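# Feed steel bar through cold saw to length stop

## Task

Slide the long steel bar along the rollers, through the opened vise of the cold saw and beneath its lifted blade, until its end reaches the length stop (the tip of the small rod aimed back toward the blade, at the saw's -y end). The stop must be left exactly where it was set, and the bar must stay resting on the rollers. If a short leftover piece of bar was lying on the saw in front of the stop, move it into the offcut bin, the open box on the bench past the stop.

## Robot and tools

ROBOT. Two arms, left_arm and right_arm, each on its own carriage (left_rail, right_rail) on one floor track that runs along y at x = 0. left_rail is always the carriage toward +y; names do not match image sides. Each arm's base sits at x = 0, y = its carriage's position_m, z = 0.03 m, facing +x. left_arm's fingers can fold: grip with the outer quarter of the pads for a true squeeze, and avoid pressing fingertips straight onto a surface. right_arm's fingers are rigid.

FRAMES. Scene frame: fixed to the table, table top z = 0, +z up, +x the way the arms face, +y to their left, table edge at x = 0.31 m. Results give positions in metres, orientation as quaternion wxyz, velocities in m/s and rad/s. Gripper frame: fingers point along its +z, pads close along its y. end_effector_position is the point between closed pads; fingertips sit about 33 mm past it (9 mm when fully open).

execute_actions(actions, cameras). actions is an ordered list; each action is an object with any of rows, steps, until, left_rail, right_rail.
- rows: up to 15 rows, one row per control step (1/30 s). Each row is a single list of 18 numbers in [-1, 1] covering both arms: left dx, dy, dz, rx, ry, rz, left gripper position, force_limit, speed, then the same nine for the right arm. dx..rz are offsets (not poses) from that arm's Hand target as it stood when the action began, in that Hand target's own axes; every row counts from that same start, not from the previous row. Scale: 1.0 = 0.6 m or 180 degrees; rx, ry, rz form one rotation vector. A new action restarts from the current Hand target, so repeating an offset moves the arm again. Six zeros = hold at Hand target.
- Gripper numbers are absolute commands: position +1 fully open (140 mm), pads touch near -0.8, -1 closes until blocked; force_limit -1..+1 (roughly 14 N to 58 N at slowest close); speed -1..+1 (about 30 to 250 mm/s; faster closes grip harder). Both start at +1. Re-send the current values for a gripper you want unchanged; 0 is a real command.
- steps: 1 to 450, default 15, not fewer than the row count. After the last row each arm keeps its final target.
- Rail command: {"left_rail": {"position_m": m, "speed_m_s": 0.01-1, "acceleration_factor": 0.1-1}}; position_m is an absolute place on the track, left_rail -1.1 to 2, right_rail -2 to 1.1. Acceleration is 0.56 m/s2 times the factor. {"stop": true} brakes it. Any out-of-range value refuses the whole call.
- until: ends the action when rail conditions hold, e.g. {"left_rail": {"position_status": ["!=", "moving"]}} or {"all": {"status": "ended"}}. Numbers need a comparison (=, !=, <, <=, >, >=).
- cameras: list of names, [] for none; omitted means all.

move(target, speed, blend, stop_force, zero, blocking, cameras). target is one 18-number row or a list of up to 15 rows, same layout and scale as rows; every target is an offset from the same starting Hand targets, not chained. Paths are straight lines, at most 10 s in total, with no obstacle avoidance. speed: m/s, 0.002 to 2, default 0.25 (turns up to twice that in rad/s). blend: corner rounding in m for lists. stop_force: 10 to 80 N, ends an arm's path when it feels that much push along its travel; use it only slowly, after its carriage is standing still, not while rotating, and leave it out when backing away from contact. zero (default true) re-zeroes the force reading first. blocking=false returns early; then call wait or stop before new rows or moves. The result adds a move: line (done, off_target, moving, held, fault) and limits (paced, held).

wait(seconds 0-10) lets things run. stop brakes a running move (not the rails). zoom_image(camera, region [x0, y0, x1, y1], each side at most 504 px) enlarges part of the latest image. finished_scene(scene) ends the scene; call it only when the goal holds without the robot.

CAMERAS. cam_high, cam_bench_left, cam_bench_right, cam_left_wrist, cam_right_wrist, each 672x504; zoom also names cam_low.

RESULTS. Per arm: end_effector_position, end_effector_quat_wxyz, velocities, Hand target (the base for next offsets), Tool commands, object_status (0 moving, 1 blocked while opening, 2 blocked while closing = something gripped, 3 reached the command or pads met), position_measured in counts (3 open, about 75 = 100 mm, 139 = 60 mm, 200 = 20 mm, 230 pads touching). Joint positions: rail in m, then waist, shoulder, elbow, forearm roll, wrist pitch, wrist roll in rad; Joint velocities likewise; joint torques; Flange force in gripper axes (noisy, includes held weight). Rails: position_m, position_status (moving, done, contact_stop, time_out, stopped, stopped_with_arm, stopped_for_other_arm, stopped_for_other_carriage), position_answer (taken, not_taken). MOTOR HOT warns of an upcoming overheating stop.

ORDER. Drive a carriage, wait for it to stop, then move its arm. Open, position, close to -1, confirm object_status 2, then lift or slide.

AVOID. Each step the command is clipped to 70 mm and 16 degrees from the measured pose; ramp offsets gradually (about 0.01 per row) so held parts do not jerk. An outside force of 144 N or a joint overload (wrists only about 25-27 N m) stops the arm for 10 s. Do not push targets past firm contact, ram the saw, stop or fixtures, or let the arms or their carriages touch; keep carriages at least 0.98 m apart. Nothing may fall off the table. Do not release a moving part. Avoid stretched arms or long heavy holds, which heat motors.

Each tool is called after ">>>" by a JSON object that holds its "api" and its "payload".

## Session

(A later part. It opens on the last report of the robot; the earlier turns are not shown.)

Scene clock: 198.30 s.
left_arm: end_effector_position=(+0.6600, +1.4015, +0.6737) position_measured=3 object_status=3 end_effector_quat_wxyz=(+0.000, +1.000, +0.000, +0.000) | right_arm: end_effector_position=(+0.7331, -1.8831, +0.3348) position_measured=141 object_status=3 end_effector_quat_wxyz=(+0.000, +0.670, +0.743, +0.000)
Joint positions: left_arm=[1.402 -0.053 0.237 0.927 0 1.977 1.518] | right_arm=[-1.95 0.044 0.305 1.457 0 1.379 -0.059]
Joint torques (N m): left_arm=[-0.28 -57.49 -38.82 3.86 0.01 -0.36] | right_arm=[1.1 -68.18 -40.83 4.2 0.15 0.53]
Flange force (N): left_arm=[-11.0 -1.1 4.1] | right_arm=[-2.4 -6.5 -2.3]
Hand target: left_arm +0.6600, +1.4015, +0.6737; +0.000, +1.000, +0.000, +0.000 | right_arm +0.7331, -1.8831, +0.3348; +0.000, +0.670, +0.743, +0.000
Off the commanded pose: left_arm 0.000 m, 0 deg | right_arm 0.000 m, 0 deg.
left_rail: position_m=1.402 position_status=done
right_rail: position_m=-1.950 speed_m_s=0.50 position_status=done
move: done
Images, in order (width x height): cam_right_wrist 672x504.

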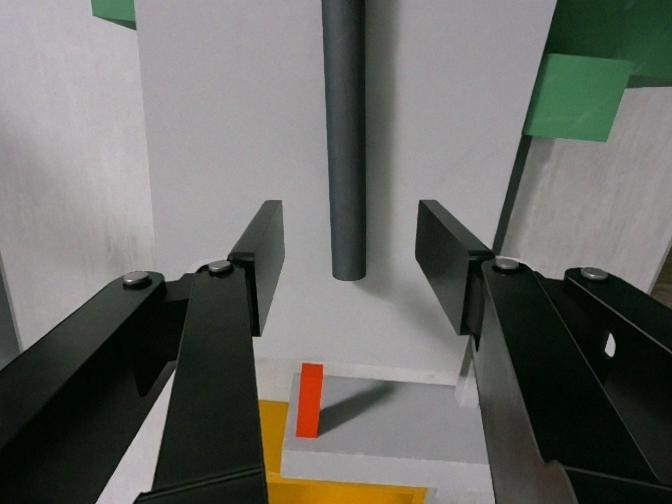

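>>> {"api": "move", "payload": {"target": [0,0,0,0,0,0,1,1,1,0,0,0.1,0,0,0,-0.1,-1,0], "cameras": ["cam_right_wrist","cam_bench_right"], "stop_force": 15, "speed": 0.02}}

Scene clock: 206.73 s.
left_arm: end_effector_position=(+0.6600, +1.4015, +0.6737) position_measured=3 object_status=3 end_effector_quat_wxyz=(+0.000, +1.000, +0.000, +0.000) | right_arm: end_effector_position=(+0.7332, -1.8832, +0.3104) position_measured=141 object_status=3 end_effector_quat_wxyz=(+0.000, +0.670, +0.743, +0.000)
Joint positions: left_arm=[1.402 -0.053 0.237 0.927 0 1.977 1.518] | right_arm=[-1.95 0.044 0.314 1.49 0 1.337 -0.059]
Joint torques (N m): left_arm=[-0.52 -57.63 -38.74 3.84 -0.03 -0.39] | right_arm=[23.17 -62.21 -31.21 1.12 0.2 0.52]
Flange force (N): left_arm=[-10.3 -1.4 3.8] | right_arm=[-32.3 1.7 -16.9]
Hand target: left_arm +0.6600, +1.4015, +0.6737; +0.000, +1.000, +0.000, +0.000 | right_arm +0.7332, -1.8831, +0.3105; +0.000, +0.670, +0.743, +0.000 (not the last commanded pose)
Off the commanded pose: left_arm 0.000 m, 0 deg | right_arm 0.036 m, 0 deg.
left_rail: position_m=1.402 position_status=done
right_rail: position_m=-1.950 speed_m_s=0.50 position_status=done
move: contact (right_arm)
Images, in order (width x height): cam_bench_right 672x504, cam_right_wrist 672x504.

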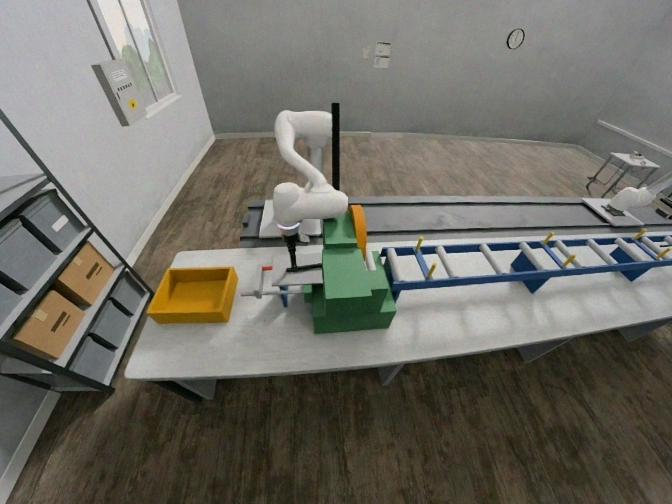

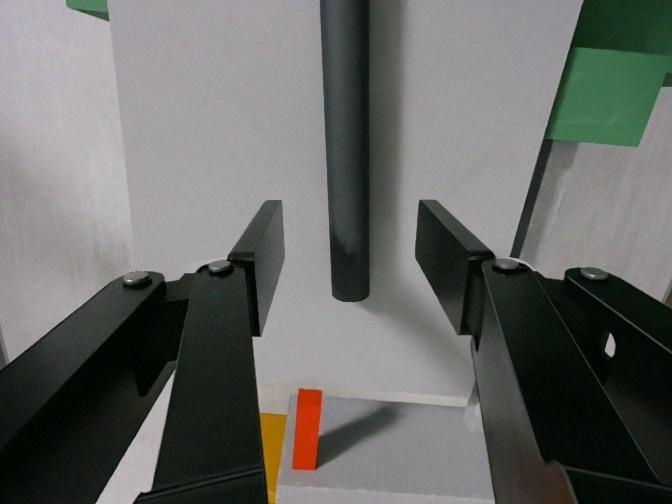

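>>> {"api": "move", "payload": {"target": [[0,0,0,0,0,0,1,1,1,-0.02,0,-0.08,0,0,0,-0.1,-1,0],[0,0,0,0,0,0,1,1,1,-0.02,0,-0.08,0,0.14,0,-0.1,-1,0]], "cameras": ["cam_right_wrist"], "speed": 0.2}}

Scene clock: 217.53 s.
left_arm: end_effector_position=(+0.6600, +1.4015, +0.6737) position_measured=3 object_status=3 end_effector_quat_wxyz=(+0.000, +1.000, +0.000, +0.000) | right_arm: end_effector_position=(+0.7344, -1.8951, +0.3585) position_measured=141 object_status=3 end_effector_quat_wxyz=(-0.162, +0.654, +0.725, +0.146)
Joint positions: left_arm=[1.402 -0.053 0.237 0.927 0 1.977 1.518] | right_arm=[-1.95 -0.16 0.336 1.43 0.425 1.503 -0.32]
Joint torques (N m): left_arm=[-0.34 -57.51 -38.74 3.85 -0.02 -0.42] | right_arm=[1.7 -71.31 -40.93 4.93 0.5 0.45]
Flange force (N): left_arm=[-11.0 -1.2 3.8] | right_arm=[0.0 -7.2 -2.3]
Hand target: left_arm +0.6600, +1.4015, +0.6737; +0.000, +1.000, +0.000, +0.000 | right_arm +0.7344, -1.8951, +0.3585; -0.162, +0.654, +0.725, +0.146
Off the commanded pose: left_arm 0.000 m, 0 deg | right_arm 0.000 m, 0 deg.
left_rail: position_m=1.402 position_status=done
right_rail: position_m=-1.950 speed_m_s=0.50 position_status=done
move: done
Images, in order (width x height): cam_right_wrist 672x504.

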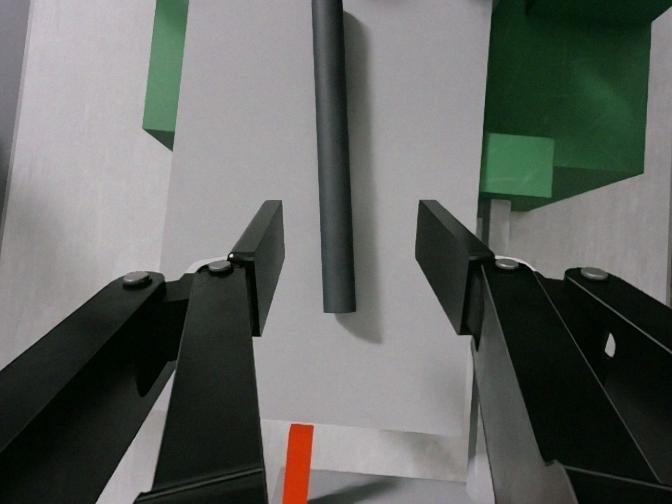

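>>> {"api": "move", "payload": {"target": [0,0,0,0,0,0,1,1,1,-0.0432,-0.0115,0.1335,0,0,0,-0.1,-1,0], "cameras": ["cam_right_wrist","cam_bench_right"], "stop_force": 15, "speed": 0.025}}

Scene clock: 229.90 s.
left_arm: end_effector_position=(+0.6600, +1.4015, +0.6737) position_measured=3 object_status=3 end_effector_quat_wxyz=(+0.000, +1.000, +0.000, +0.000) | right_arm: end_effector_position=(+0.7273, -1.8860, +0.2820) position_measured=141 object_status=3 end_effector_quat_wxyz=(-0.162, +0.653, +0.725, +0.147)
Joint positions: left_arm=[1.402 -0.053 0.237 0.927 0 1.977 1.518] | right_arm=[-1.95 -0.15 0.355 1.545 0.434 1.376 -0.367]
Joint torques (N m): left_arm=[-0.42 -57.5 -38.8 3.8 0 -0.38] | right_arm=[11.51 -45.42 -20.83 4.09 -0.38 0.59]
Flange force (N): left_arm=[-10.8 -1.1 4.0] | right_arm=[3.3 -9.4 -42.0]
Hand target: left_arm +0.6600, +1.4015, +0.6737; +0.000, +1.000, +0.000, +0.000 | right_arm +0.7273, -1.8860, +0.2820; -0.162, +0.654, +0.725, +0.147 (not the last commanded pose)
Off the commanded pose: left_arm 0.000 m, 0 deg | right_arm 0.007 m, 0 deg.
left_rail: position_m=1.402 position_status=done
right_rail: position_m=-1.950 speed_m_s=0.50 position_status=done
move: contact (right_arm)
Images, in order (width x height): cam_bench_right 672x504, cam_right_wrist 672x504.

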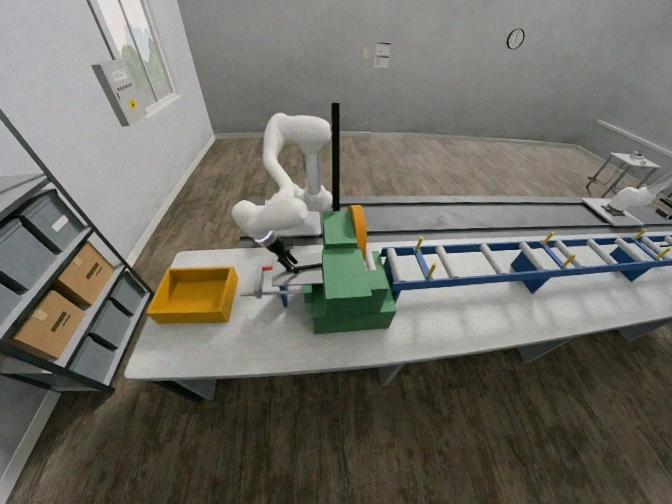

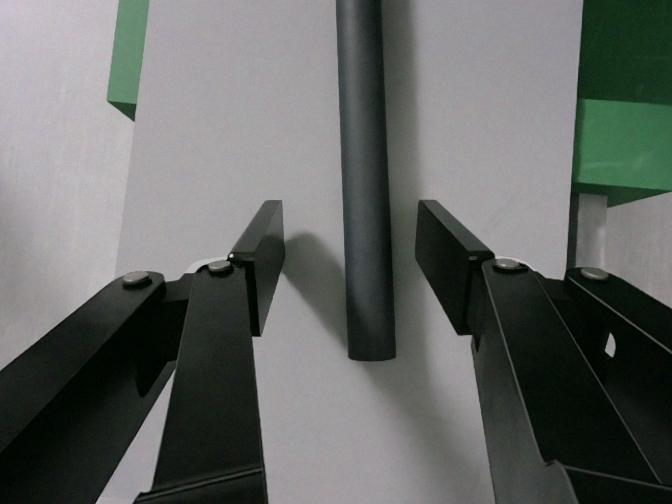

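>>> {"api": "move", "payload": {"target": [0,0,0,0,0,0,1,1,1,0,0.01,-0.012,0,0,0,-0.1,-1,0], "cameras": [], "speed": 0.1}}

>>> {"api": "execute_actions", "payload": {"actions": [{"rows":[[0,0,0,0,0,0,1,1,1,0,0,0,0,0,0,-1,0,-1]],"steps":90}], "cameras": ["cam_right_wrist"]}}

Scene clock: 238.23 s.
left_arm: end_effector_position=(+0.6600, +1.4015, +0.6737) position_measured=3 object_status=3 end_effector_quat_wxyz=(+0.000, +1.000, +0.000, +0.000) | right_arm: end_effector_position=(+0.7336, -1.8884, +0.2885) position_measured=141 object_status=3 end_effector_quat_wxyz=(-0.162, +0.654, +0.725, +0.147)
Joint positions: left_arm=[1.402 -0.053 0.237 0.927 0 1.977 1.518] | right_arm=[-1.95 -0.152 0.362 1.523 0.433 1.391 -0.363]
Joint torques (N m): left_arm=[-0.13 -57.34 -38.67 3.81 -0.04 -0.38] | right_arm=[0.99 -72.78 -39.81 4.81 0.58 0.5]
Flange force (N): left_arm=[-10.9 -1.0 3.7] | right_arm=[0.6 -6.4 -2.6]
Hand target: left_arm +0.6600, +1.4015, +0.6737; +0.000, +1.000, +0.000, +0.000 | right_arm +0.7336, -1.8884, +0.2885; -0.162, +0.654, +0.725, +0.147
Off the commanded pose: left_arm 0.000 m, 0 deg | right_arm 0.000 m, 0 deg.
left_rail: position_m=1.402 position_status=done
right_rail: position_m=-1.950 speed_m_s=0.50 position_status=done
move: done
No camera images: "cameras" was empty.

Scene clock: 241.43 s.
left_arm: end_effector_position=(+0.6600, +1.4015, +0.6737) position_measured=3 object_status=3 end_effector_quat_wxyz=(+0.000, +1.000, +0.000, +0.000) | right_arm: end_effector_position=(+0.7336, -1.8884, +0.2885) position_measured=203 object_status=2 end_effector_quat_wxyz=(-0.162, +0.654, +0.725, +0.147)
Joint positions: left_arm=[1.402 -0.053 0.237 0.927 0 1.977 1.518] | right_arm=[-1.95 -0.152 0.362 1.523 0.433 1.391 -0.363]
Joint torques (N m): left_arm=[-0.63 -57.41 -38.76 3.81 -0.02 -0.4] | right_arm=[1.67 -65.06 -35.58 3.86 -0.83 0.7]
Flange force (N): left_arm=[-11.2 -1.7 3.9] | right_arm=[4.3 -8.7 -12.8]
Hand target: left_arm +0.6600, +1.4015, +0.6737; +0.000, +1.000, +0.000, +0.000 | right_arm +0.7336, -1.8884, +0.2885; -0.162, +0.654, +0.725, +0.147
Off the commanded pose: left_arm 0.000 m, 0 deg | right_arm 0.000 m, 0 deg.
left_rail: position_m=1.402 position_status=done
right_rail: position_m=-1.950 speed_m_s=0.50 position_status=done
Images, in order (width x height): cam_right_wrist 672x504.

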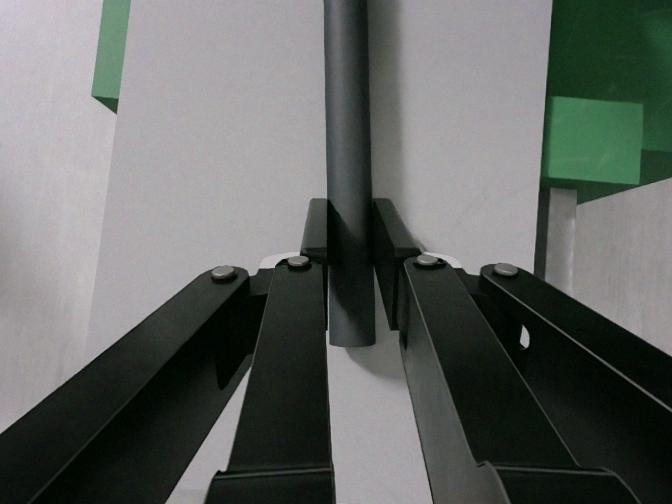

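>>> {"api": "move", "payload": {"target": [[0,0,0,0,0,0,1,1,1,-0.009,0,-0.0595,0,0,0,-1,0,-1],[0,0,0,0,0,0,1,1,1,-0.0355,0,-0.238,0,0,0,-1,0,-1],[0,0,0,0,0,0,1,1,1,-0.387,0,-0.55,0,0,0,-1,0,-1]], "speed": 0.1, "blend": [0.01,0.03,0], "cameras": ["cam_right_wrist","cam_bench_right"]}}

Scene clock: 256.10 s.
left_arm: end_effector_position=(+0.6600, +1.4015, +0.6737) position_measured=3 object_status=3 end_effector_quat_wxyz=(+0.000, +1.000, +0.000, +0.000) | right_arm: end_effector_position=(+0.7694, -2.2373, +0.4881) position_measured=203 object_status=2 end_effector_quat_wxyz=(-0.162, +0.654, +0.725, +0.147) end_effector_velocity=(+0.000, +0.001, +0.000) end_effector_angular_velocity=(+0.000, +0.001, +0.001)
Joint positions: left_arm=[1.402 -0.053 0.237 0.927 0 1.977 1.518] | right_arm=[-1.95 -0.539 0.581 0.831 0.381 1.975 -0.534]
Joint velocities: left_arm=[within noise] | right_arm=[0.001 0 0 0 0 0.001 0]
Joint torques (N m): left_arm=[-0.4 -57.58 -38.78 3.85 -0.02 -0.37] | right_arm=[1.64 -96.21 -42.51 5.63 1.21 0.49]
Flange force (N): left_arm=[-10.5 -1.3 3.9] | right_arm=[1.3 -10.6 7.8]
Hand target: left_arm +0.6600, +1.4015, +0.6737; +0.000, +1.000, +0.000, +0.000 | right_arm +0.7694, -2.2373, +0.4881; -0.162, +0.654, +0.725, +0.147
Off the commanded pose: left_arm 0.000 m, 0 deg | right_arm 0.000 m, 0 deg.
left_rail: position_m=1.402 position_status=done
right_rail: position_m=-1.950 speed_m_s=0.50 position_status=done
move: done
Images, in order (width x height): cam_bench_right 672x504, cam_right_wrist 672x504.

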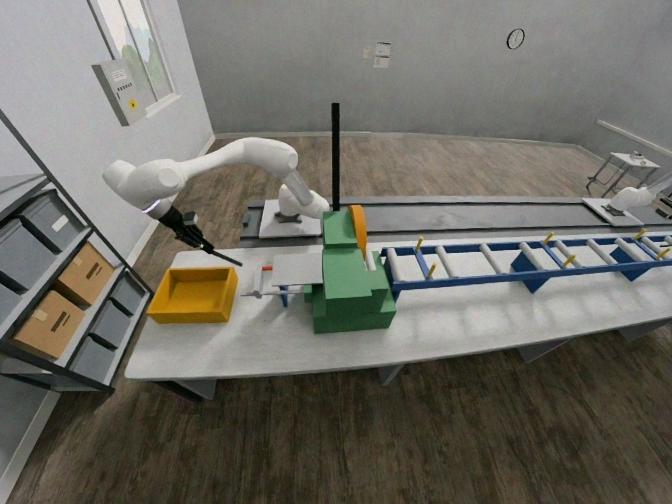

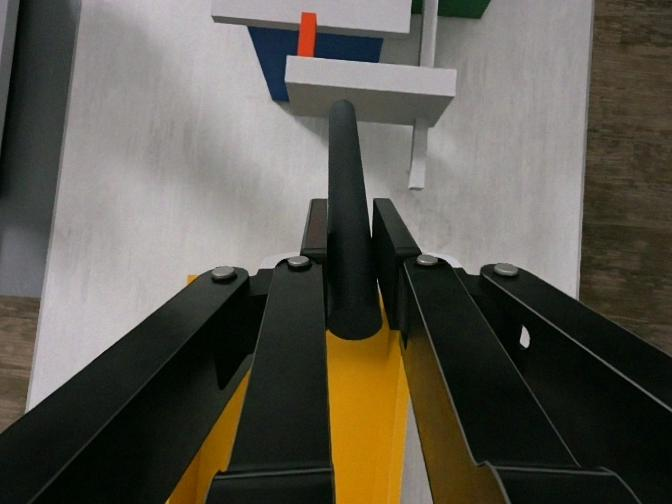

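>>> {"api": "execute_actions", "payload": {"actions": [{"right_rail":{"position_m":-2.0,"speed_m_s":0.2,"acceleration_factor":0.3},"steps":200,"until":{"right_rail":{"position_status":["!=","moving"]}}}], "cameras": []}}

>>> {"api": "move", "payload": {"target": [0,0,0,0,0,0,1,1,1,0,0,0,0,-0.2,0,-1,0,-1], "speed": 0.15, "cameras": ["cam_right_wrist","cam_bench_right"]}}

Scene clock: 268.33 s.
left_arm: end_effector_position=(+0.6600, +1.4015, +0.6737) position_measured=3 object_status=3 end_effector_quat_wxyz=(+0.000, +1.000, +0.000, +0.000) | right_arm: end_effector_position=(+0.7694, -2.2872, +0.4881) position_measured=203 object_status=2 end_effector_quat_wxyz=(-0.162, +0.654, +0.725, +0.147)
Joint positions: left_arm=[1.402 -0.053 0.237 0.927 0 1.977 1.518] | right_arm=[-2 -0.539 0.581 0.831 0.381 1.975 -0.534]
Joint torques (N m): left_arm=[-0.17 -57.15 -38.73 3.84 -0.04 -0.41] | right_arm=[1.06 -95.92 -42.45 5.6 1.21 0.51]
Flange force (N): left_arm=[-11.4 -0.9 4.0] | right_arm=[2.0 -10.4 7.9]
Hand target: left_arm +0.6600, +1.4015, +0.6737; +0.000, +1.000, +0.000, +0.000 | right_arm +0.7694, -2.2872, +0.4881; -0.162, +0.654, +0.725, +0.147
Tool commands: left_gripper/position=+1.0 left_gripper/force_limit=+1.0 left_gripper/speed=+1.0 right_gripper/position=-1.0 right_gripper/force_limit=+0.0 right_gripper/speed=-1.0
Off the commanded pose: left_arm 0.000 m, 0 deg | right_arm 0.000 m, 0 deg.
left_rail: position_m=1.402 position_status=done
right_rail: position_m=-2.000 speed_m_s=0.20 position_status=done
No camera images: "cameras" was empty.

Scene clock: 270.77 s.
left_arm: end_effector_position=(+0.6600, +1.4015, +0.6737) position_measured=3 object_status=3 end_effector_quat_wxyz=(+0.000, +1.000, +0.000, +0.000) | right_arm: end_effector_position=(+0.7694, -2.2872, +0.4881) position_measured=203 object_status=2 end_effector_quat_wxyz=(+0.070, +0.667, +0.739, -0.063)
Joint positions: left_arm=[1.402 -0.053 0.237 0.927 0 1.977 1.518] | right_arm=[-2 -0.331 0.395 1.068 -0.17 1.597 -0.445]
Joint torques (N m): left_arm=[-0.55 -57.5 -38.75 3.83 -0.03 -0.4] | right_arm=[0.92 -81.22 -44.65 3.3 -0.19 0.51]
Flange force (N): left_arm=[-10.5 -1.4 3.9] | right_arm=[2.6 -8.7 4.5]
Hand target: left_arm +0.6600, +1.4015, +0.6737; +0.000, +1.000, +0.000, +0.000 | right_arm +0.7694, -2.2872, +0.4881; +0.070, +0.667, +0.739, -0.063
Off the commanded pose: left_arm 0.000 m, 0 deg | right_arm 0.000 m, 0 deg.
left_rail: position_m=1.402 position_status=done
right_rail: position_m=-2.000 speed_m_s=0.20 position_status=done
move: done
Images, in order (width x height): cam_bench_right 672x504, cam_right_wrist 672x504.

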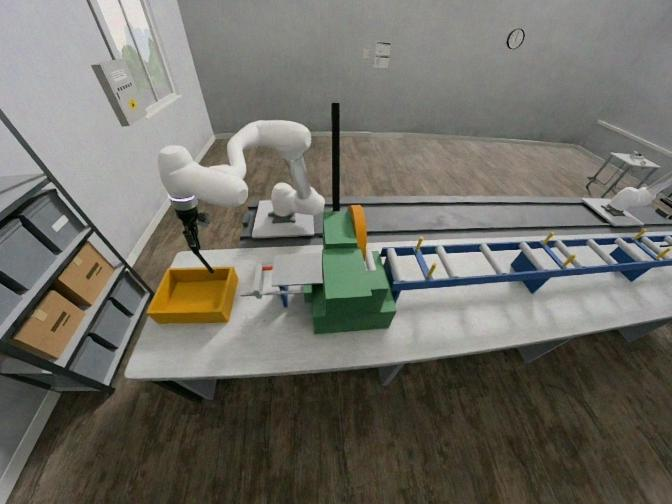

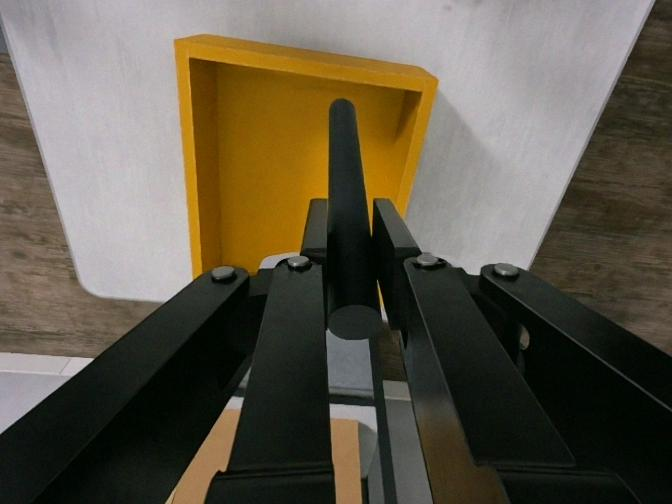

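>>> {"api": "move", "payload": {"target": [0,0,0,0,0,0,1,1,1,-0.349,-0.1235,0.185,0,0,0,-1,0,-1], "speed": 0.15, "cameras": ["cam_right_wrist","cam_bench_right"]}}

Scene clock: 284.17 s.
left_arm: end_effector_position=(+0.6600, +1.4015, +0.6737) position_measured=3 object_status=3 end_effector_quat_wxyz=(+0.000, +1.000, +0.000, +0.000) | right_arm: end_effector_position=(+0.7191, -2.5201, +0.4182) position_measured=203 object_status=2 end_effector_quat_wxyz=(+0.070, +0.667, +0.739, -0.062) end_effector_velocity=(+0.000, +0.000, -0.001) end_effector_angular_velocity=(+0.000, +0.001, +0.003)
Joint positions: left_arm=[1.402 -0.053 0.237 0.927 0 1.977 1.518] | right_arm=[-2 -0.612 0.482 1.066 -0.142 1.47 -0.71]
Joint velocities: left_arm=[within noise] | right_arm=[0.001 0 0.001 0 0 0 -0.003]
Joint torques (N m): left_arm=[-0.3 -57.42 -38.73 3.82 -0.01 -0.36] | right_arm=[1.58 -89.77 -44.99 3.49 -0.37 0.53]
Flange force (N): left_arm=[-10.8 -1.2 3.9] | right_arm=[4.3 -8.3 3.6]
Hand target: left_arm +0.6600, +1.4015, +0.6737; +0.000, +1.000, +0.000, +0.000 | right_arm +0.7191, -2.5202, +0.4182; +0.070, +0.667, +0.739, -0.063
Off the commanded pose: left_arm 0.000 m, 0 deg | right_arm 0.000 m, 0 deg.
left_rail: position_m=1.402 position_status=done
right_rail: position_m=-2.000 speed_m_s=0.20 position_status=done
move: done
Images, in order (width x height): cam_bench_right 672x504, cam_right_wrist 672x504.

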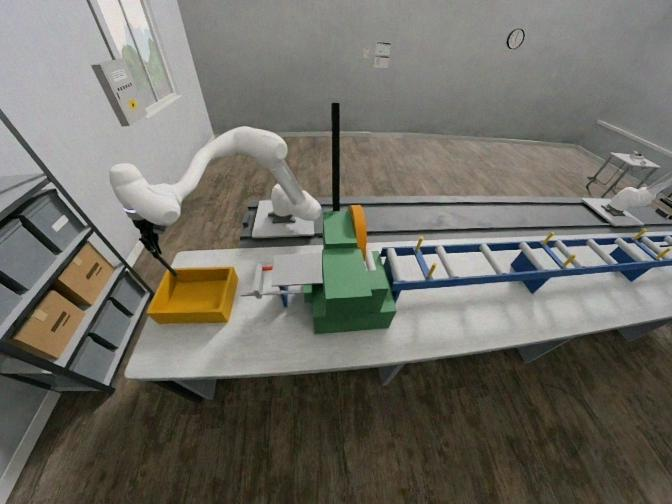

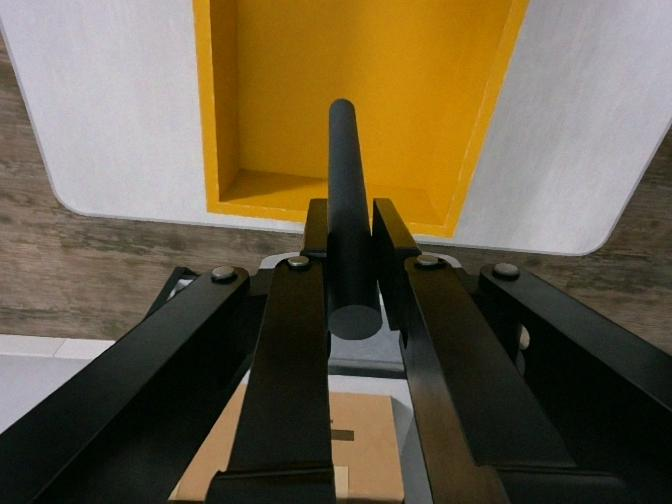

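>>> {"api": "move", "payload": {"target": [0,0,0,0,0,0,1,1,1,0.176,0.01,0.39,0,0,0,-1,0,-1], "speed": 0.04, "stop_force": 12, "cameras": ["cam_right_wrist","cam_bench_right"]}}

Scene clock: 297.33 s.
left_arm: end_effector_position=(+0.6600, +1.4015, +0.6737) position_measured=3 object_status=3 end_effector_quat_wxyz=(+0.000, +1.000, +0.000, +0.000) | right_arm: end_effector_position=(+0.7194, -2.4651, +0.1901) position_measured=203 object_status=2 end_effector_quat_wxyz=(+0.071, +0.667, +0.739, -0.063)
Joint positions: left_arm=[1.402 -0.053 0.237 0.927 0 1.977 1.518] | right_arm=[-2 -0.557 0.504 1.45 -0.168 1.076 -0.588]
Joint torques (N m): left_arm=[-0.33 -57.58 -38.7 3.82 0 -0.42] | right_arm=[4.06 -57.01 -19.71 6.58 1.02 0.55]
Flange force (N): left_arm=[-10.7 -1.2 3.7] | right_arm=[-9.0 -6.5 -35.5]
Hand target: left_arm +0.6600, +1.4015, +0.6737; +0.000, +1.000, +0.000, +0.000 | right_arm +0.7194, -2.4651, +0.1901; +0.071, +0.667, +0.739, -0.063 (not the last commanded pose)
Off the commanded pose: left_arm 0.000 m, 0 deg | right_arm 0.022 m, 0 deg.
left_rail: position_m=1.402 position_status=done
right_rail: position_m=-2.000 speed_m_s=0.20 position_status=done
move: contact (right_arm)
Images, in order (width x height): cam_bench_right 672x504, cam_right_wrist 672x504.

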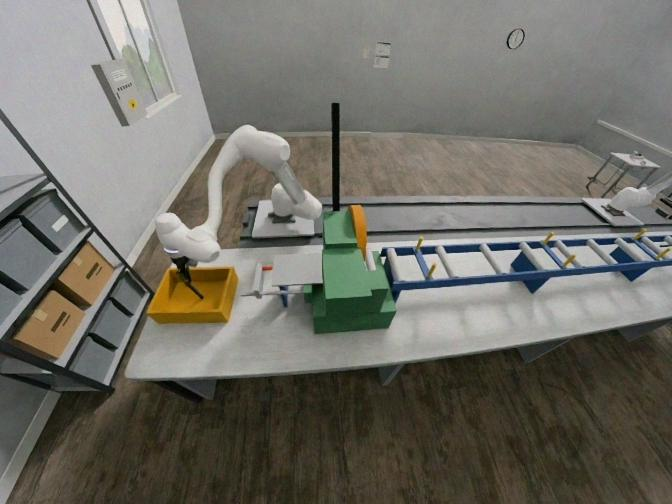

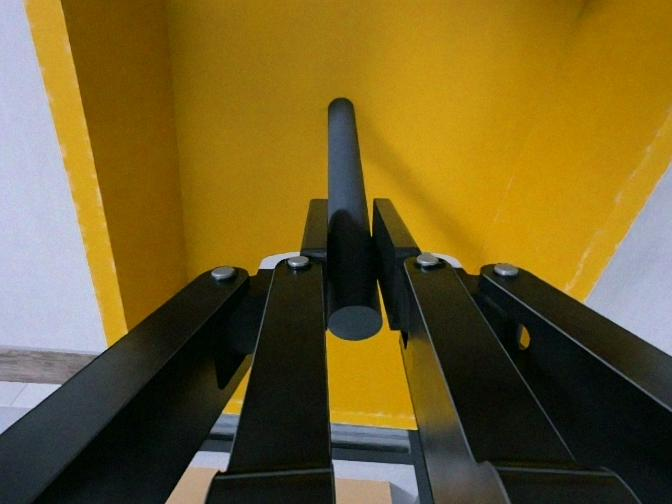

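>>> {"api": "move", "payload": {"target": [[0,0,0,0,0,0,1,1,1,0,0,-0.04,0,0,0,-1,0,-1],[0,0,0,0,0,0,1,1,1,0,0,-0.04,0,-0.17,0,-1,0,-1]], "speed": 0.15, "cameras": ["cam_right_wrist","cam_bench_right"]}}

Scene clock: 308.03 s.
left_arm: end_effector_position=(+0.6600, +1.4015, +0.6737) position_measured=3 object_status=3 end_effector_quat_wxyz=(+0.000, +1.000, +0.000, +0.000) | right_arm: end_effector_position=(+0.7189, -2.4607, +0.2137) position_measured=203 object_status=2 end_effector_quat_wxyz=(+0.263, +0.627, +0.694, -0.236)
Joint positions: left_arm=[1.402 -0.053 0.237 0.927 0 1.977 1.518] | right_arm=[-2 -0.381 0.423 1.682 -0.876 0.866 0.049]
Joint torques (N m): left_arm=[-0.52 -57.41 -38.67 3.81 -0.05 -0.39] | right_arm=[1.08 -77.24 -38.1 -0.13 0.34 0.46]
Flange force (N): left_arm=[-10.9 -1.2 3.6] | right_arm=[0.3 -6.7 -0.9]
Hand target: left_arm +0.6600, +1.4015, +0.6737; +0.000, +1.000, +0.000, +0.000 | right_arm +0.7188, -2.4607, +0.2137; +0.263, +0.627, +0.694, -0.236
Off the commanded pose: left_arm 0.000 m, 0 deg | right_arm 0.000 m, 0 deg.
left_rail: position_m=1.402 position_status=done
right_rail: position_m=-2.000 speed_m_s=0.20 position_status=done
move: done
Images, in order (width x height): cam_bench_right 672x504, cam_right_wrist 672x504.

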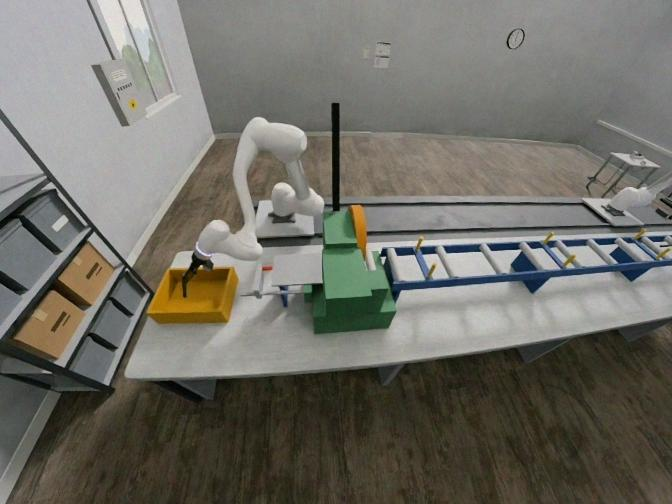

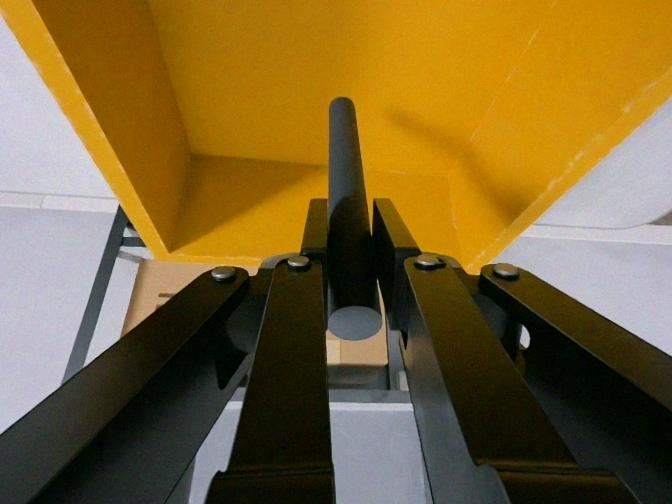

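>>> {"api": "move", "payload": {"target": [0,0,0,0,0,0,1,1,1,-0.276,0,-0.312,0,0.23,0,-1,0,-1], "speed": 0.25, "cameras": []}}

>>> {"api": "move", "payload": {"target": [0,0,0,0,0,0,1,1,1,-0.087,-0.135,0.05,-0.111,0.233,0.268,-1,0,-1], "speed": 0.25, "cameras": ["cam_right_wrist","cam_bench_right"]}}

Scene clock: 335.13 s.
left_arm: end_effector_position=(+0.6600, +1.4015, +0.6737) position_measured=3 object_status=3 end_effector_quat_wxyz=(+0.000, +1.000, +0.000, +0.000) | right_arm: end_effector_position=(+0.7185, -2.4610, +0.4636) position_measured=203 object_status=2 end_effector_quat_wxyz=(+0.001, +0.670, +0.743, +0.000)
Joint positions: left_arm=[1.402 -0.053 0.237 0.927 0 1.977 1.518] | right_arm=[-2 -0.611 0.501 0.945 0.001 1.695 -0.714]
Joint torques (N m): left_arm=[-0.69 -57.39 -38.81 3.79 -0.04 -0.37] | right_arm=[1.37 -90.7 -44.04 4.22 0.13 0.5]
Flange force (N): left_arm=[-11.3 -2.1 4.1] | right_arm=[4.4 -9.0 5.0]
Hand target: left_arm +0.6600, +1.4015, +0.6737; +0.000, +1.000, +0.000, +0.000 | right_arm +0.7185, -2.4610, +0.4636; +0.001, +0.670, +0.743, +0.000
Off the commanded pose: left_arm 0.000 m, 0 deg | right_arm 0.000 m, 0 deg.
left_rail: position_m=1.402 position_status=done
right_rail: position_m=-2.000 speed_m_s=0.20 position_status=done
move: done
No camera images: "cameras" was empty.

Scene clock: 337.87 s.
left_arm: end_effector_position=(+0.6600, +1.4015, +0.6737) position_measured=3 object_status=3 end_effector_quat_wxyz=(+0.000, +1.000, +0.000, +0.000) | right_arm: end_effector_position=(+0.6433, -2.5213, +0.4335) position_measured=203 object_status=2 end_effector_quat_wxyz=(-0.146, +0.853, +0.353, +0.354)
Joint positions: left_arm=[1.402 -0.053 0.237 0.927 0 1.977 1.518] | right_arm=[-2 -1.006 0.47 1.221 0.765 1.639 -0.241]
Joint torques (N m): left_arm=[-0.29 -57.33 -38.69 3.85 -0.05 -0.37] | right_arm=[1.75 -87.61 -44.03 6.97 1.05 0.48]
Flange force (N): left_arm=[-11.0 -1.1 3.8] | right_arm=[-3.5 -9.1 2.6]
Hand target: left_arm +0.6600, +1.4015, +0.6737; +0.000, +1.000, +0.000, +0.000 | right_arm +0.6433, -2.5213, +0.4335; -0.146, +0.853, +0.353, +0.354
Off the commanded pose: left_arm 0.000 m, 0 deg | right_arm 0.000 m, 0 deg.
left_rail: position_m=1.402 position_status=done
right_rail: position_m=-2.000 speed_m_s=0.20 position_status=done
move: done
Images, in order (width x height): cam_bench_right 672x504, cam_right_wrist 672x504.

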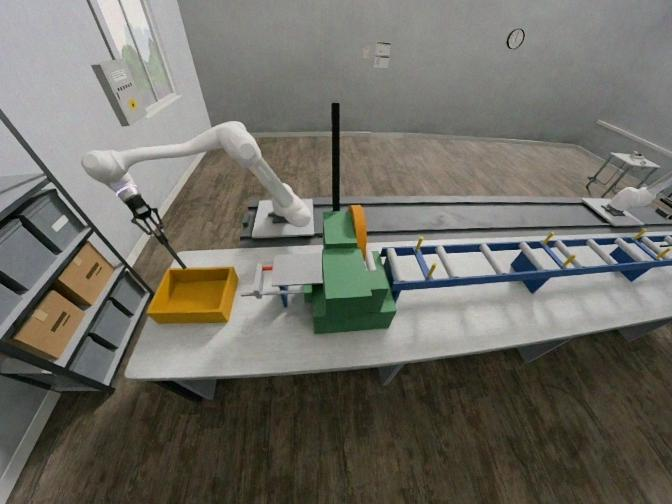

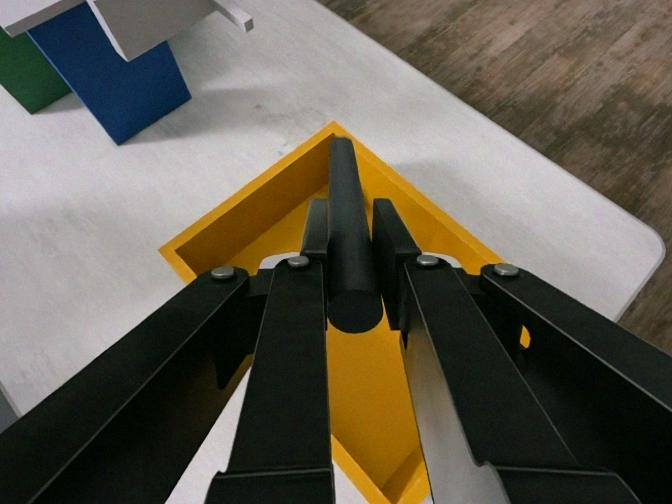

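>>> {"api": "move", "payload": {"target": [0,0,0,0,0,0,1,1,1,-0.33,0,0.29,0,0,0,-1,0,-1], "speed": 0.06, "stop_force": 12, "cameras": ["cam_right_wrist","cam_bench_right"]}}

Scene clock: 347.37 s.
left_arm: end_effector_position=(+0.6600, +1.4015, +0.6737) position_measured=3 object_status=3 end_effector_quat_wxyz=(+0.000, +1.000, +0.000, +0.000) | right_arm: end_effector_position=(+0.6318, -2.5333, +0.1704) position_measured=203 object_status=2 end_effector_quat_wxyz=(-0.146, +0.853, +0.353, +0.354)
Joint positions: left_arm=[1.402 -0.053 0.237 0.927 0 1.977 1.518] | right_arm=[-2 -1.025 0.615 1.489 0.782 1.354 -0.542]
Joint torques (N m): left_arm=[-0.23 -57.55 -38.75 3.81 -0.02 -0.38] | right_arm=[1.12 -95.6 -38.94 5.43 1.95 0.51]
Flange force (N): left_arm=[-10.8 -1.1 3.8] | right_arm=[-0.2 -7.5 0.3]
Hand target: left_arm +0.6600, +1.4015, +0.6737; +0.000, +1.000, +0.000, +0.000 | right_arm +0.6318, -2.5333, +0.1704; -0.146, +0.853, +0.353, +0.354
Off the commanded pose: left_arm 0.000 m, 0 deg | right_arm 0.000 m, 0 deg.
left_rail: position_m=1.402 position_status=done
right_rail: position_m=-2.000 speed_m_s=0.20 position_status=done
move: done
Images, in order (width x height): cam_bench_right 672x504, cam_right_wrist 672x504.

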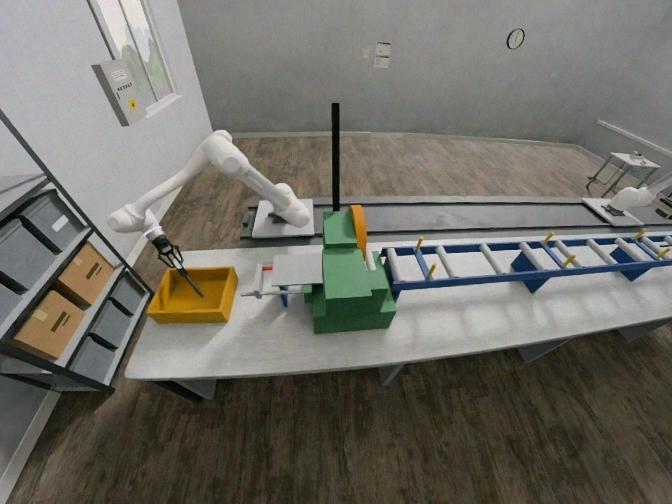

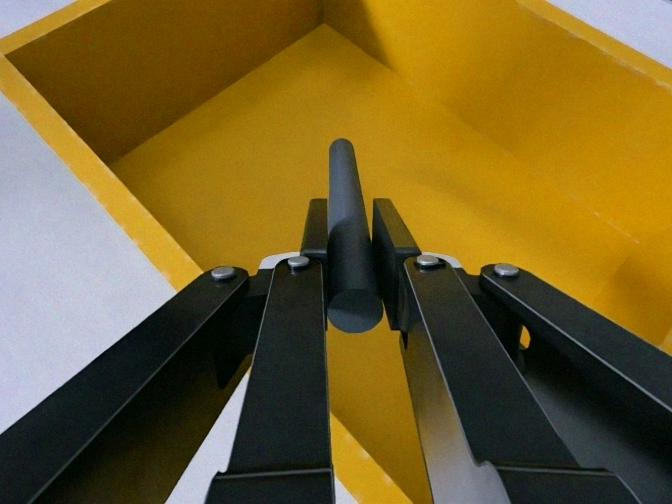

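>>> {"api": "move", "payload": {"target": [0,0,0,0,0,0,1,1,1,-0.068,0,0.168,0,0,0,-1,0,-1], "speed": 0.04, "stop_force": 12, "cameras": ["cam_right_wrist","cam_bench_right"]}}

Scene clock: 354.73 s.
left_arm: end_effector_position=(+0.6600, +1.4015, +0.6737) position_measured=3 object_status=3 end_effector_quat_wxyz=(+0.000, +1.000, +0.000, +0.000) | right_arm: end_effector_position=(+0.6584, -2.5071, +0.0828) position_measured=203 object_status=2 end_effector_quat_wxyz=(-0.146, +0.853, +0.353, +0.354)
Joint positions: left_arm=[1.402 -0.053 0.237 0.927 0 1.977 1.518] | right_arm=[-2 -0.982 0.686 1.549 0.826 1.236 -0.615]
Joint torques (N m): left_arm=[-0.57 -57.32 -38.85 3.83 -0.02 -0.4] | right_arm=[-1.71 -95.06 -33.97 2.88 1.07 0.33]
Flange force (N): left_arm=[-11.4 -1.4 4.3] | right_arm=[6.6 -5.5 -2.0]
Hand target: left_arm +0.6600, +1.4015, +0.6737; +0.000, +1.000, +0.000, +0.000 | right_arm +0.6584, -2.5071, +0.0828; -0.146, +0.853, +0.353, +0.354 (not the last commanded pose)
Off the commanded pose: left_arm 0.000 m, 0 deg | right_arm 0.013 m, 0 deg.
left_rail: position_m=1.402 position_status=done
right_rail: position_m=-2.000 speed_m_s=0.20 position_status=done
move: contact (right_arm)
Images, in order (width x height): cam_bench_right 672x504, cam_right_wrist 672x504.

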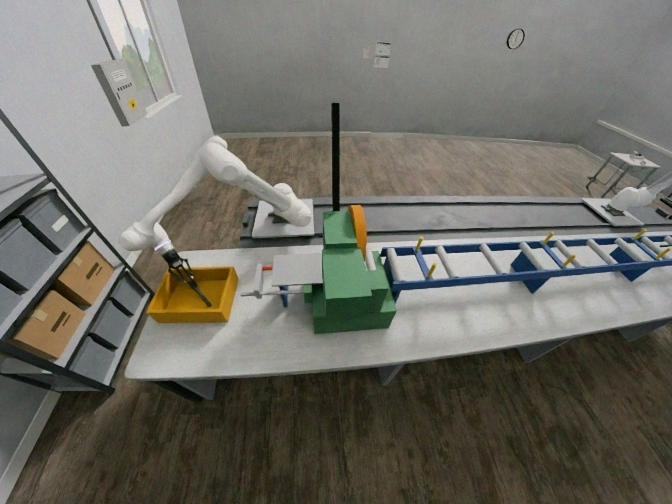

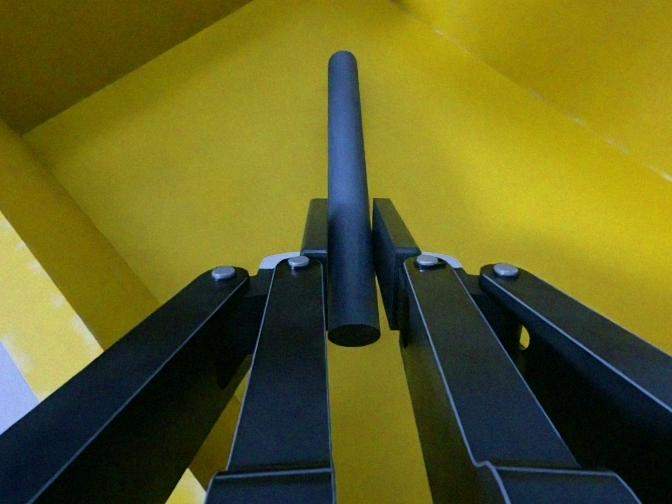

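>>> {"api": "execute_actions", "payload": {"actions": [{"rows":[[0,0,0,0,0,0,1,1,1,0,0,0,0,0,0,-0.3,0,-1]],"steps":60}], "cameras": ["cam_right_wrist"]}}

>>> {"api": "move", "payload": {"target": [0,0,0,0,0,0,1,1,1,0,0,-0.5,0,0,0,-0.3,0,-1], "cameras": ["cam_right_wrist","cam_bench_right"]}}

Scene clock: 362.10 s.
left_arm: end_effector_position=(+0.6600, +1.4015, +0.6737) position_measured=3 object_status=3 end_effector_quat_wxyz=(+0.000, +1.000, +0.000, +0.000) | right_arm: end_effector_position=(+0.6583, -2.5071, +0.0828) position_measured=167 object_status=3 end_effector_quat_wxyz=(-0.146, +0.853, +0.353, +0.354)
Joint positions: left_arm=[1.402 -0.053 0.237 0.927 0 1.977 1.518] | right_arm=[-2 -0.982 0.686 1.549 0.826 1.236 -0.615]
Joint torques (N m): left_arm=[-0.4 -57.66 -38.74 3.84 0 -0.37] | right_arm=[-0.2 -93.64 -31.95 2.66 1.61 0.43]
Flange force (N): left_arm=[-10.2 -1.2 3.8] | right_arm=[5.6 -3.0 -4.0]
Hand target: left_arm +0.6600, +1.4015, +0.6737; +0.000, +1.000, +0.000, +0.000 | right_arm +0.6584, -2.5071, +0.0828; -0.146, +0.853, +0.353, +0.354
Off the commanded pose: left_arm 0.000 m, 0 deg | right_arm 0.000 m, 0 deg.
left_rail: position_m=1.402 position_status=done
right_rail: position_m=-2.000 speed_m_s=0.20 position_status=done
Images, in order (width x height): cam_right_wrist 672x504.

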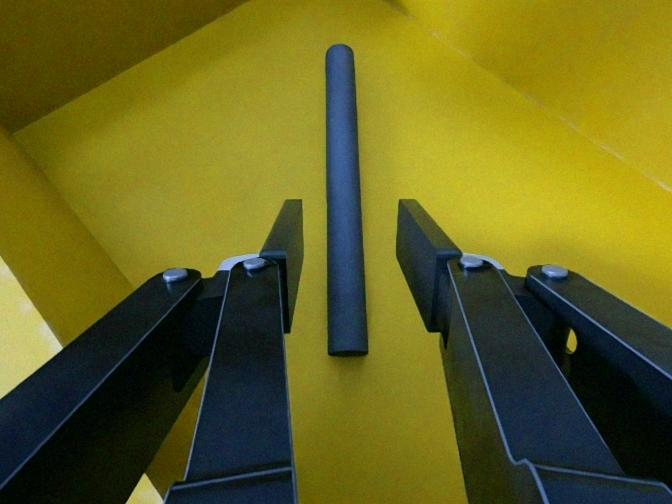

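Scene clock: 363.70 s.
left_arm: end_effector_position=(+0.6600, +1.4015, +0.6737) position_measured=3 object_status=3 end_effector_quat_wxyz=(+0.000, +1.000, +0.000, +0.000) | right_arm: end_effector_position=(+0.5078, -2.6569, +0.2947) position_measured=167 object_status=3 end_effector_quat_wxyz=(-0.146, +0.853, +0.353, +0.354)
Joint positions: left_arm=[1.402 -0.053 0.237 0.927 0 1.977 1.518] | right_arm=[-2 -1.217 0.609 1.254 0.702 1.649 -0.511]
Joint torques (N m): left_arm=[-0.42 -57.35 -38.61 3.82 -0.01 -0.39] | right_arm=[1.52 -94.6 -39.74 4.87 1.1 0.47]
Flange force (N): left_arm=[-10.7 -1.5 3.6] | right_arm=[3.0 -8.1 -1.3]
Hand target: left_arm +0.6600, +1.4015, +0.6737; +0.000, +1.000, +0.000, +0.000 | right_arm +0.5078, -2.6570, +0.2946; -0.146, +0.853, +0.353, +0.354
Off the commanded pose: left_arm 0.000 m, 0 deg | right_arm 0.000 m, 0 deg.
left_rail: position_m=1.402 position_status=done
right_rail: position_m=-2.000 speed_m_s=0.20 position_status=done
move: done
Images, in order (width x height): cam_bench_right 672x504, cam_right_wrist 672x504.

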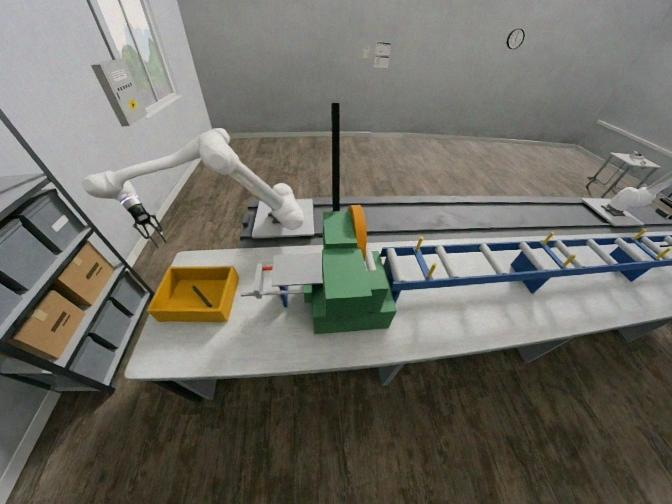

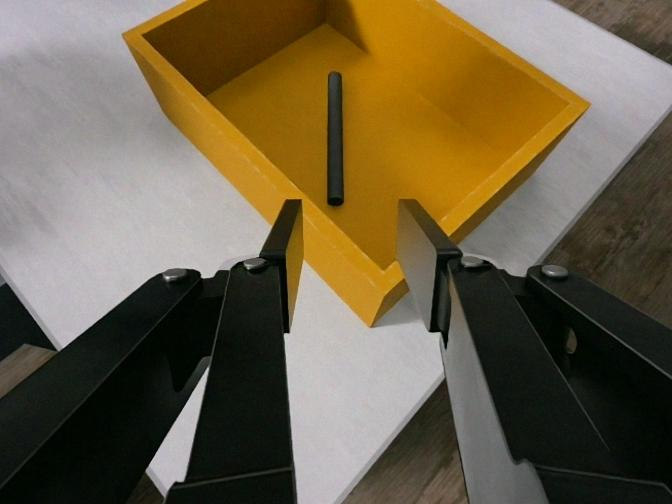

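>>> {"api": "move", "payload": {"target": [0.1,0,0.28,0,0,-0.5,1,1,1,0.799,-0.524,0.316,0.111,-0.233,-0.268,-0.3,0,-1]}}

Scene clock: 382.43 s.
left_arm: end_effector_position=(+0.7200, +1.4016, +0.5056) position_measured=3 object_status=3 end_effector_quat_wxyz=(+0.000, +0.707, +0.707, +0.000) | right_arm: end_effector_position=(+0.6201, -2.1001, +0.4996) position_measured=167 object_status=3 end_effector_quat_wxyz=(+0.001, +0.670, +0.743, +0.001)
Joint positions: left_arm=[1.402 -0.049 0.266 1.202 0 1.674 -0.049] | right_arm=[-2 -0.215 0.111 1.4 0 1.629 -0.318]
Joint torques (N m): left_arm=[-0.47 -63.28 -41.73 4.06 0.04 -0.39] | right_arm=[2.09 -49.73 -41.72 4.25 0.14 0.54]
Flange force (N): left_arm=[1.0 -10.1 0.0] | right_arm=[-2.4 -6.7 -0.3]
Hand target: left_arm +0.7200, +1.4015, +0.5057; +0.000, +0.707, +0.707, +0.000 | right_arm +0.6201, -2.1001, +0.4996; +0.001, +0.670, +0.743, +0.001
Off the commanded pose: left_arm 0.000 m, 0 deg | right_arm 0.000 m, 0 deg.
left_rail: position_m=1.402 position_status=done
right_rail: position_m=-2.000 speed_m_s=0.20 position_status=done
move: done

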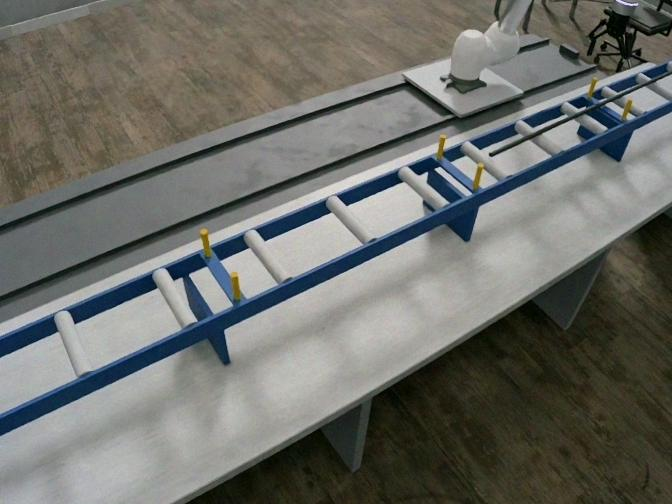

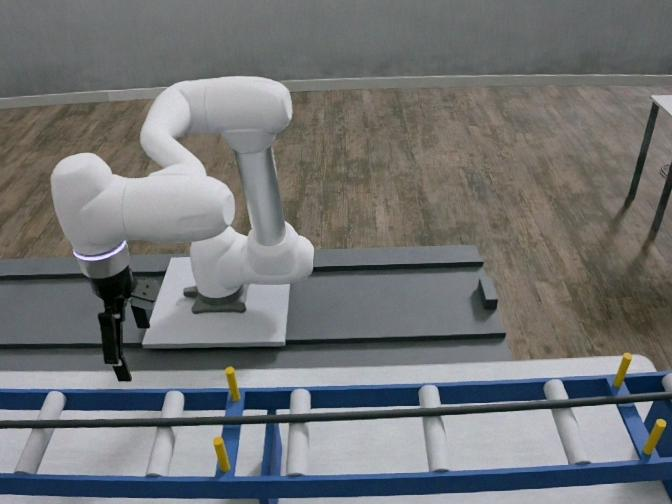

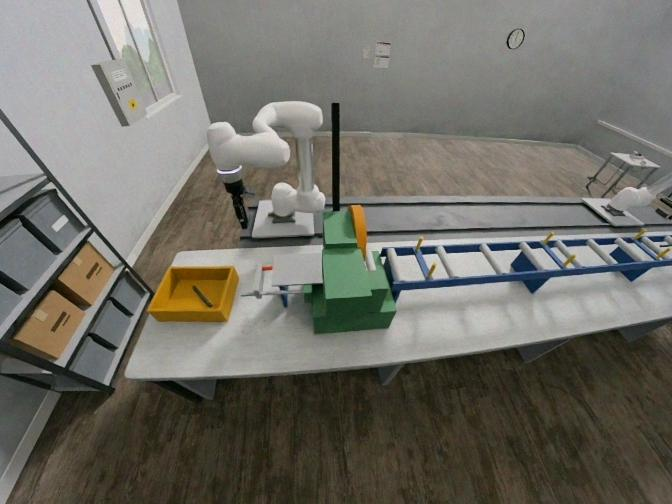

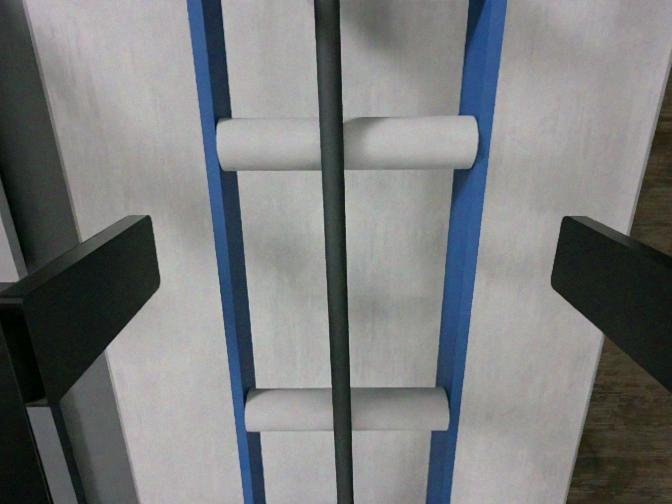

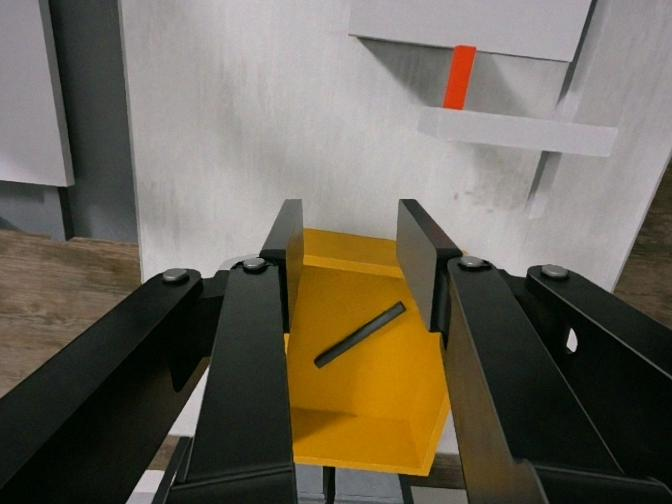

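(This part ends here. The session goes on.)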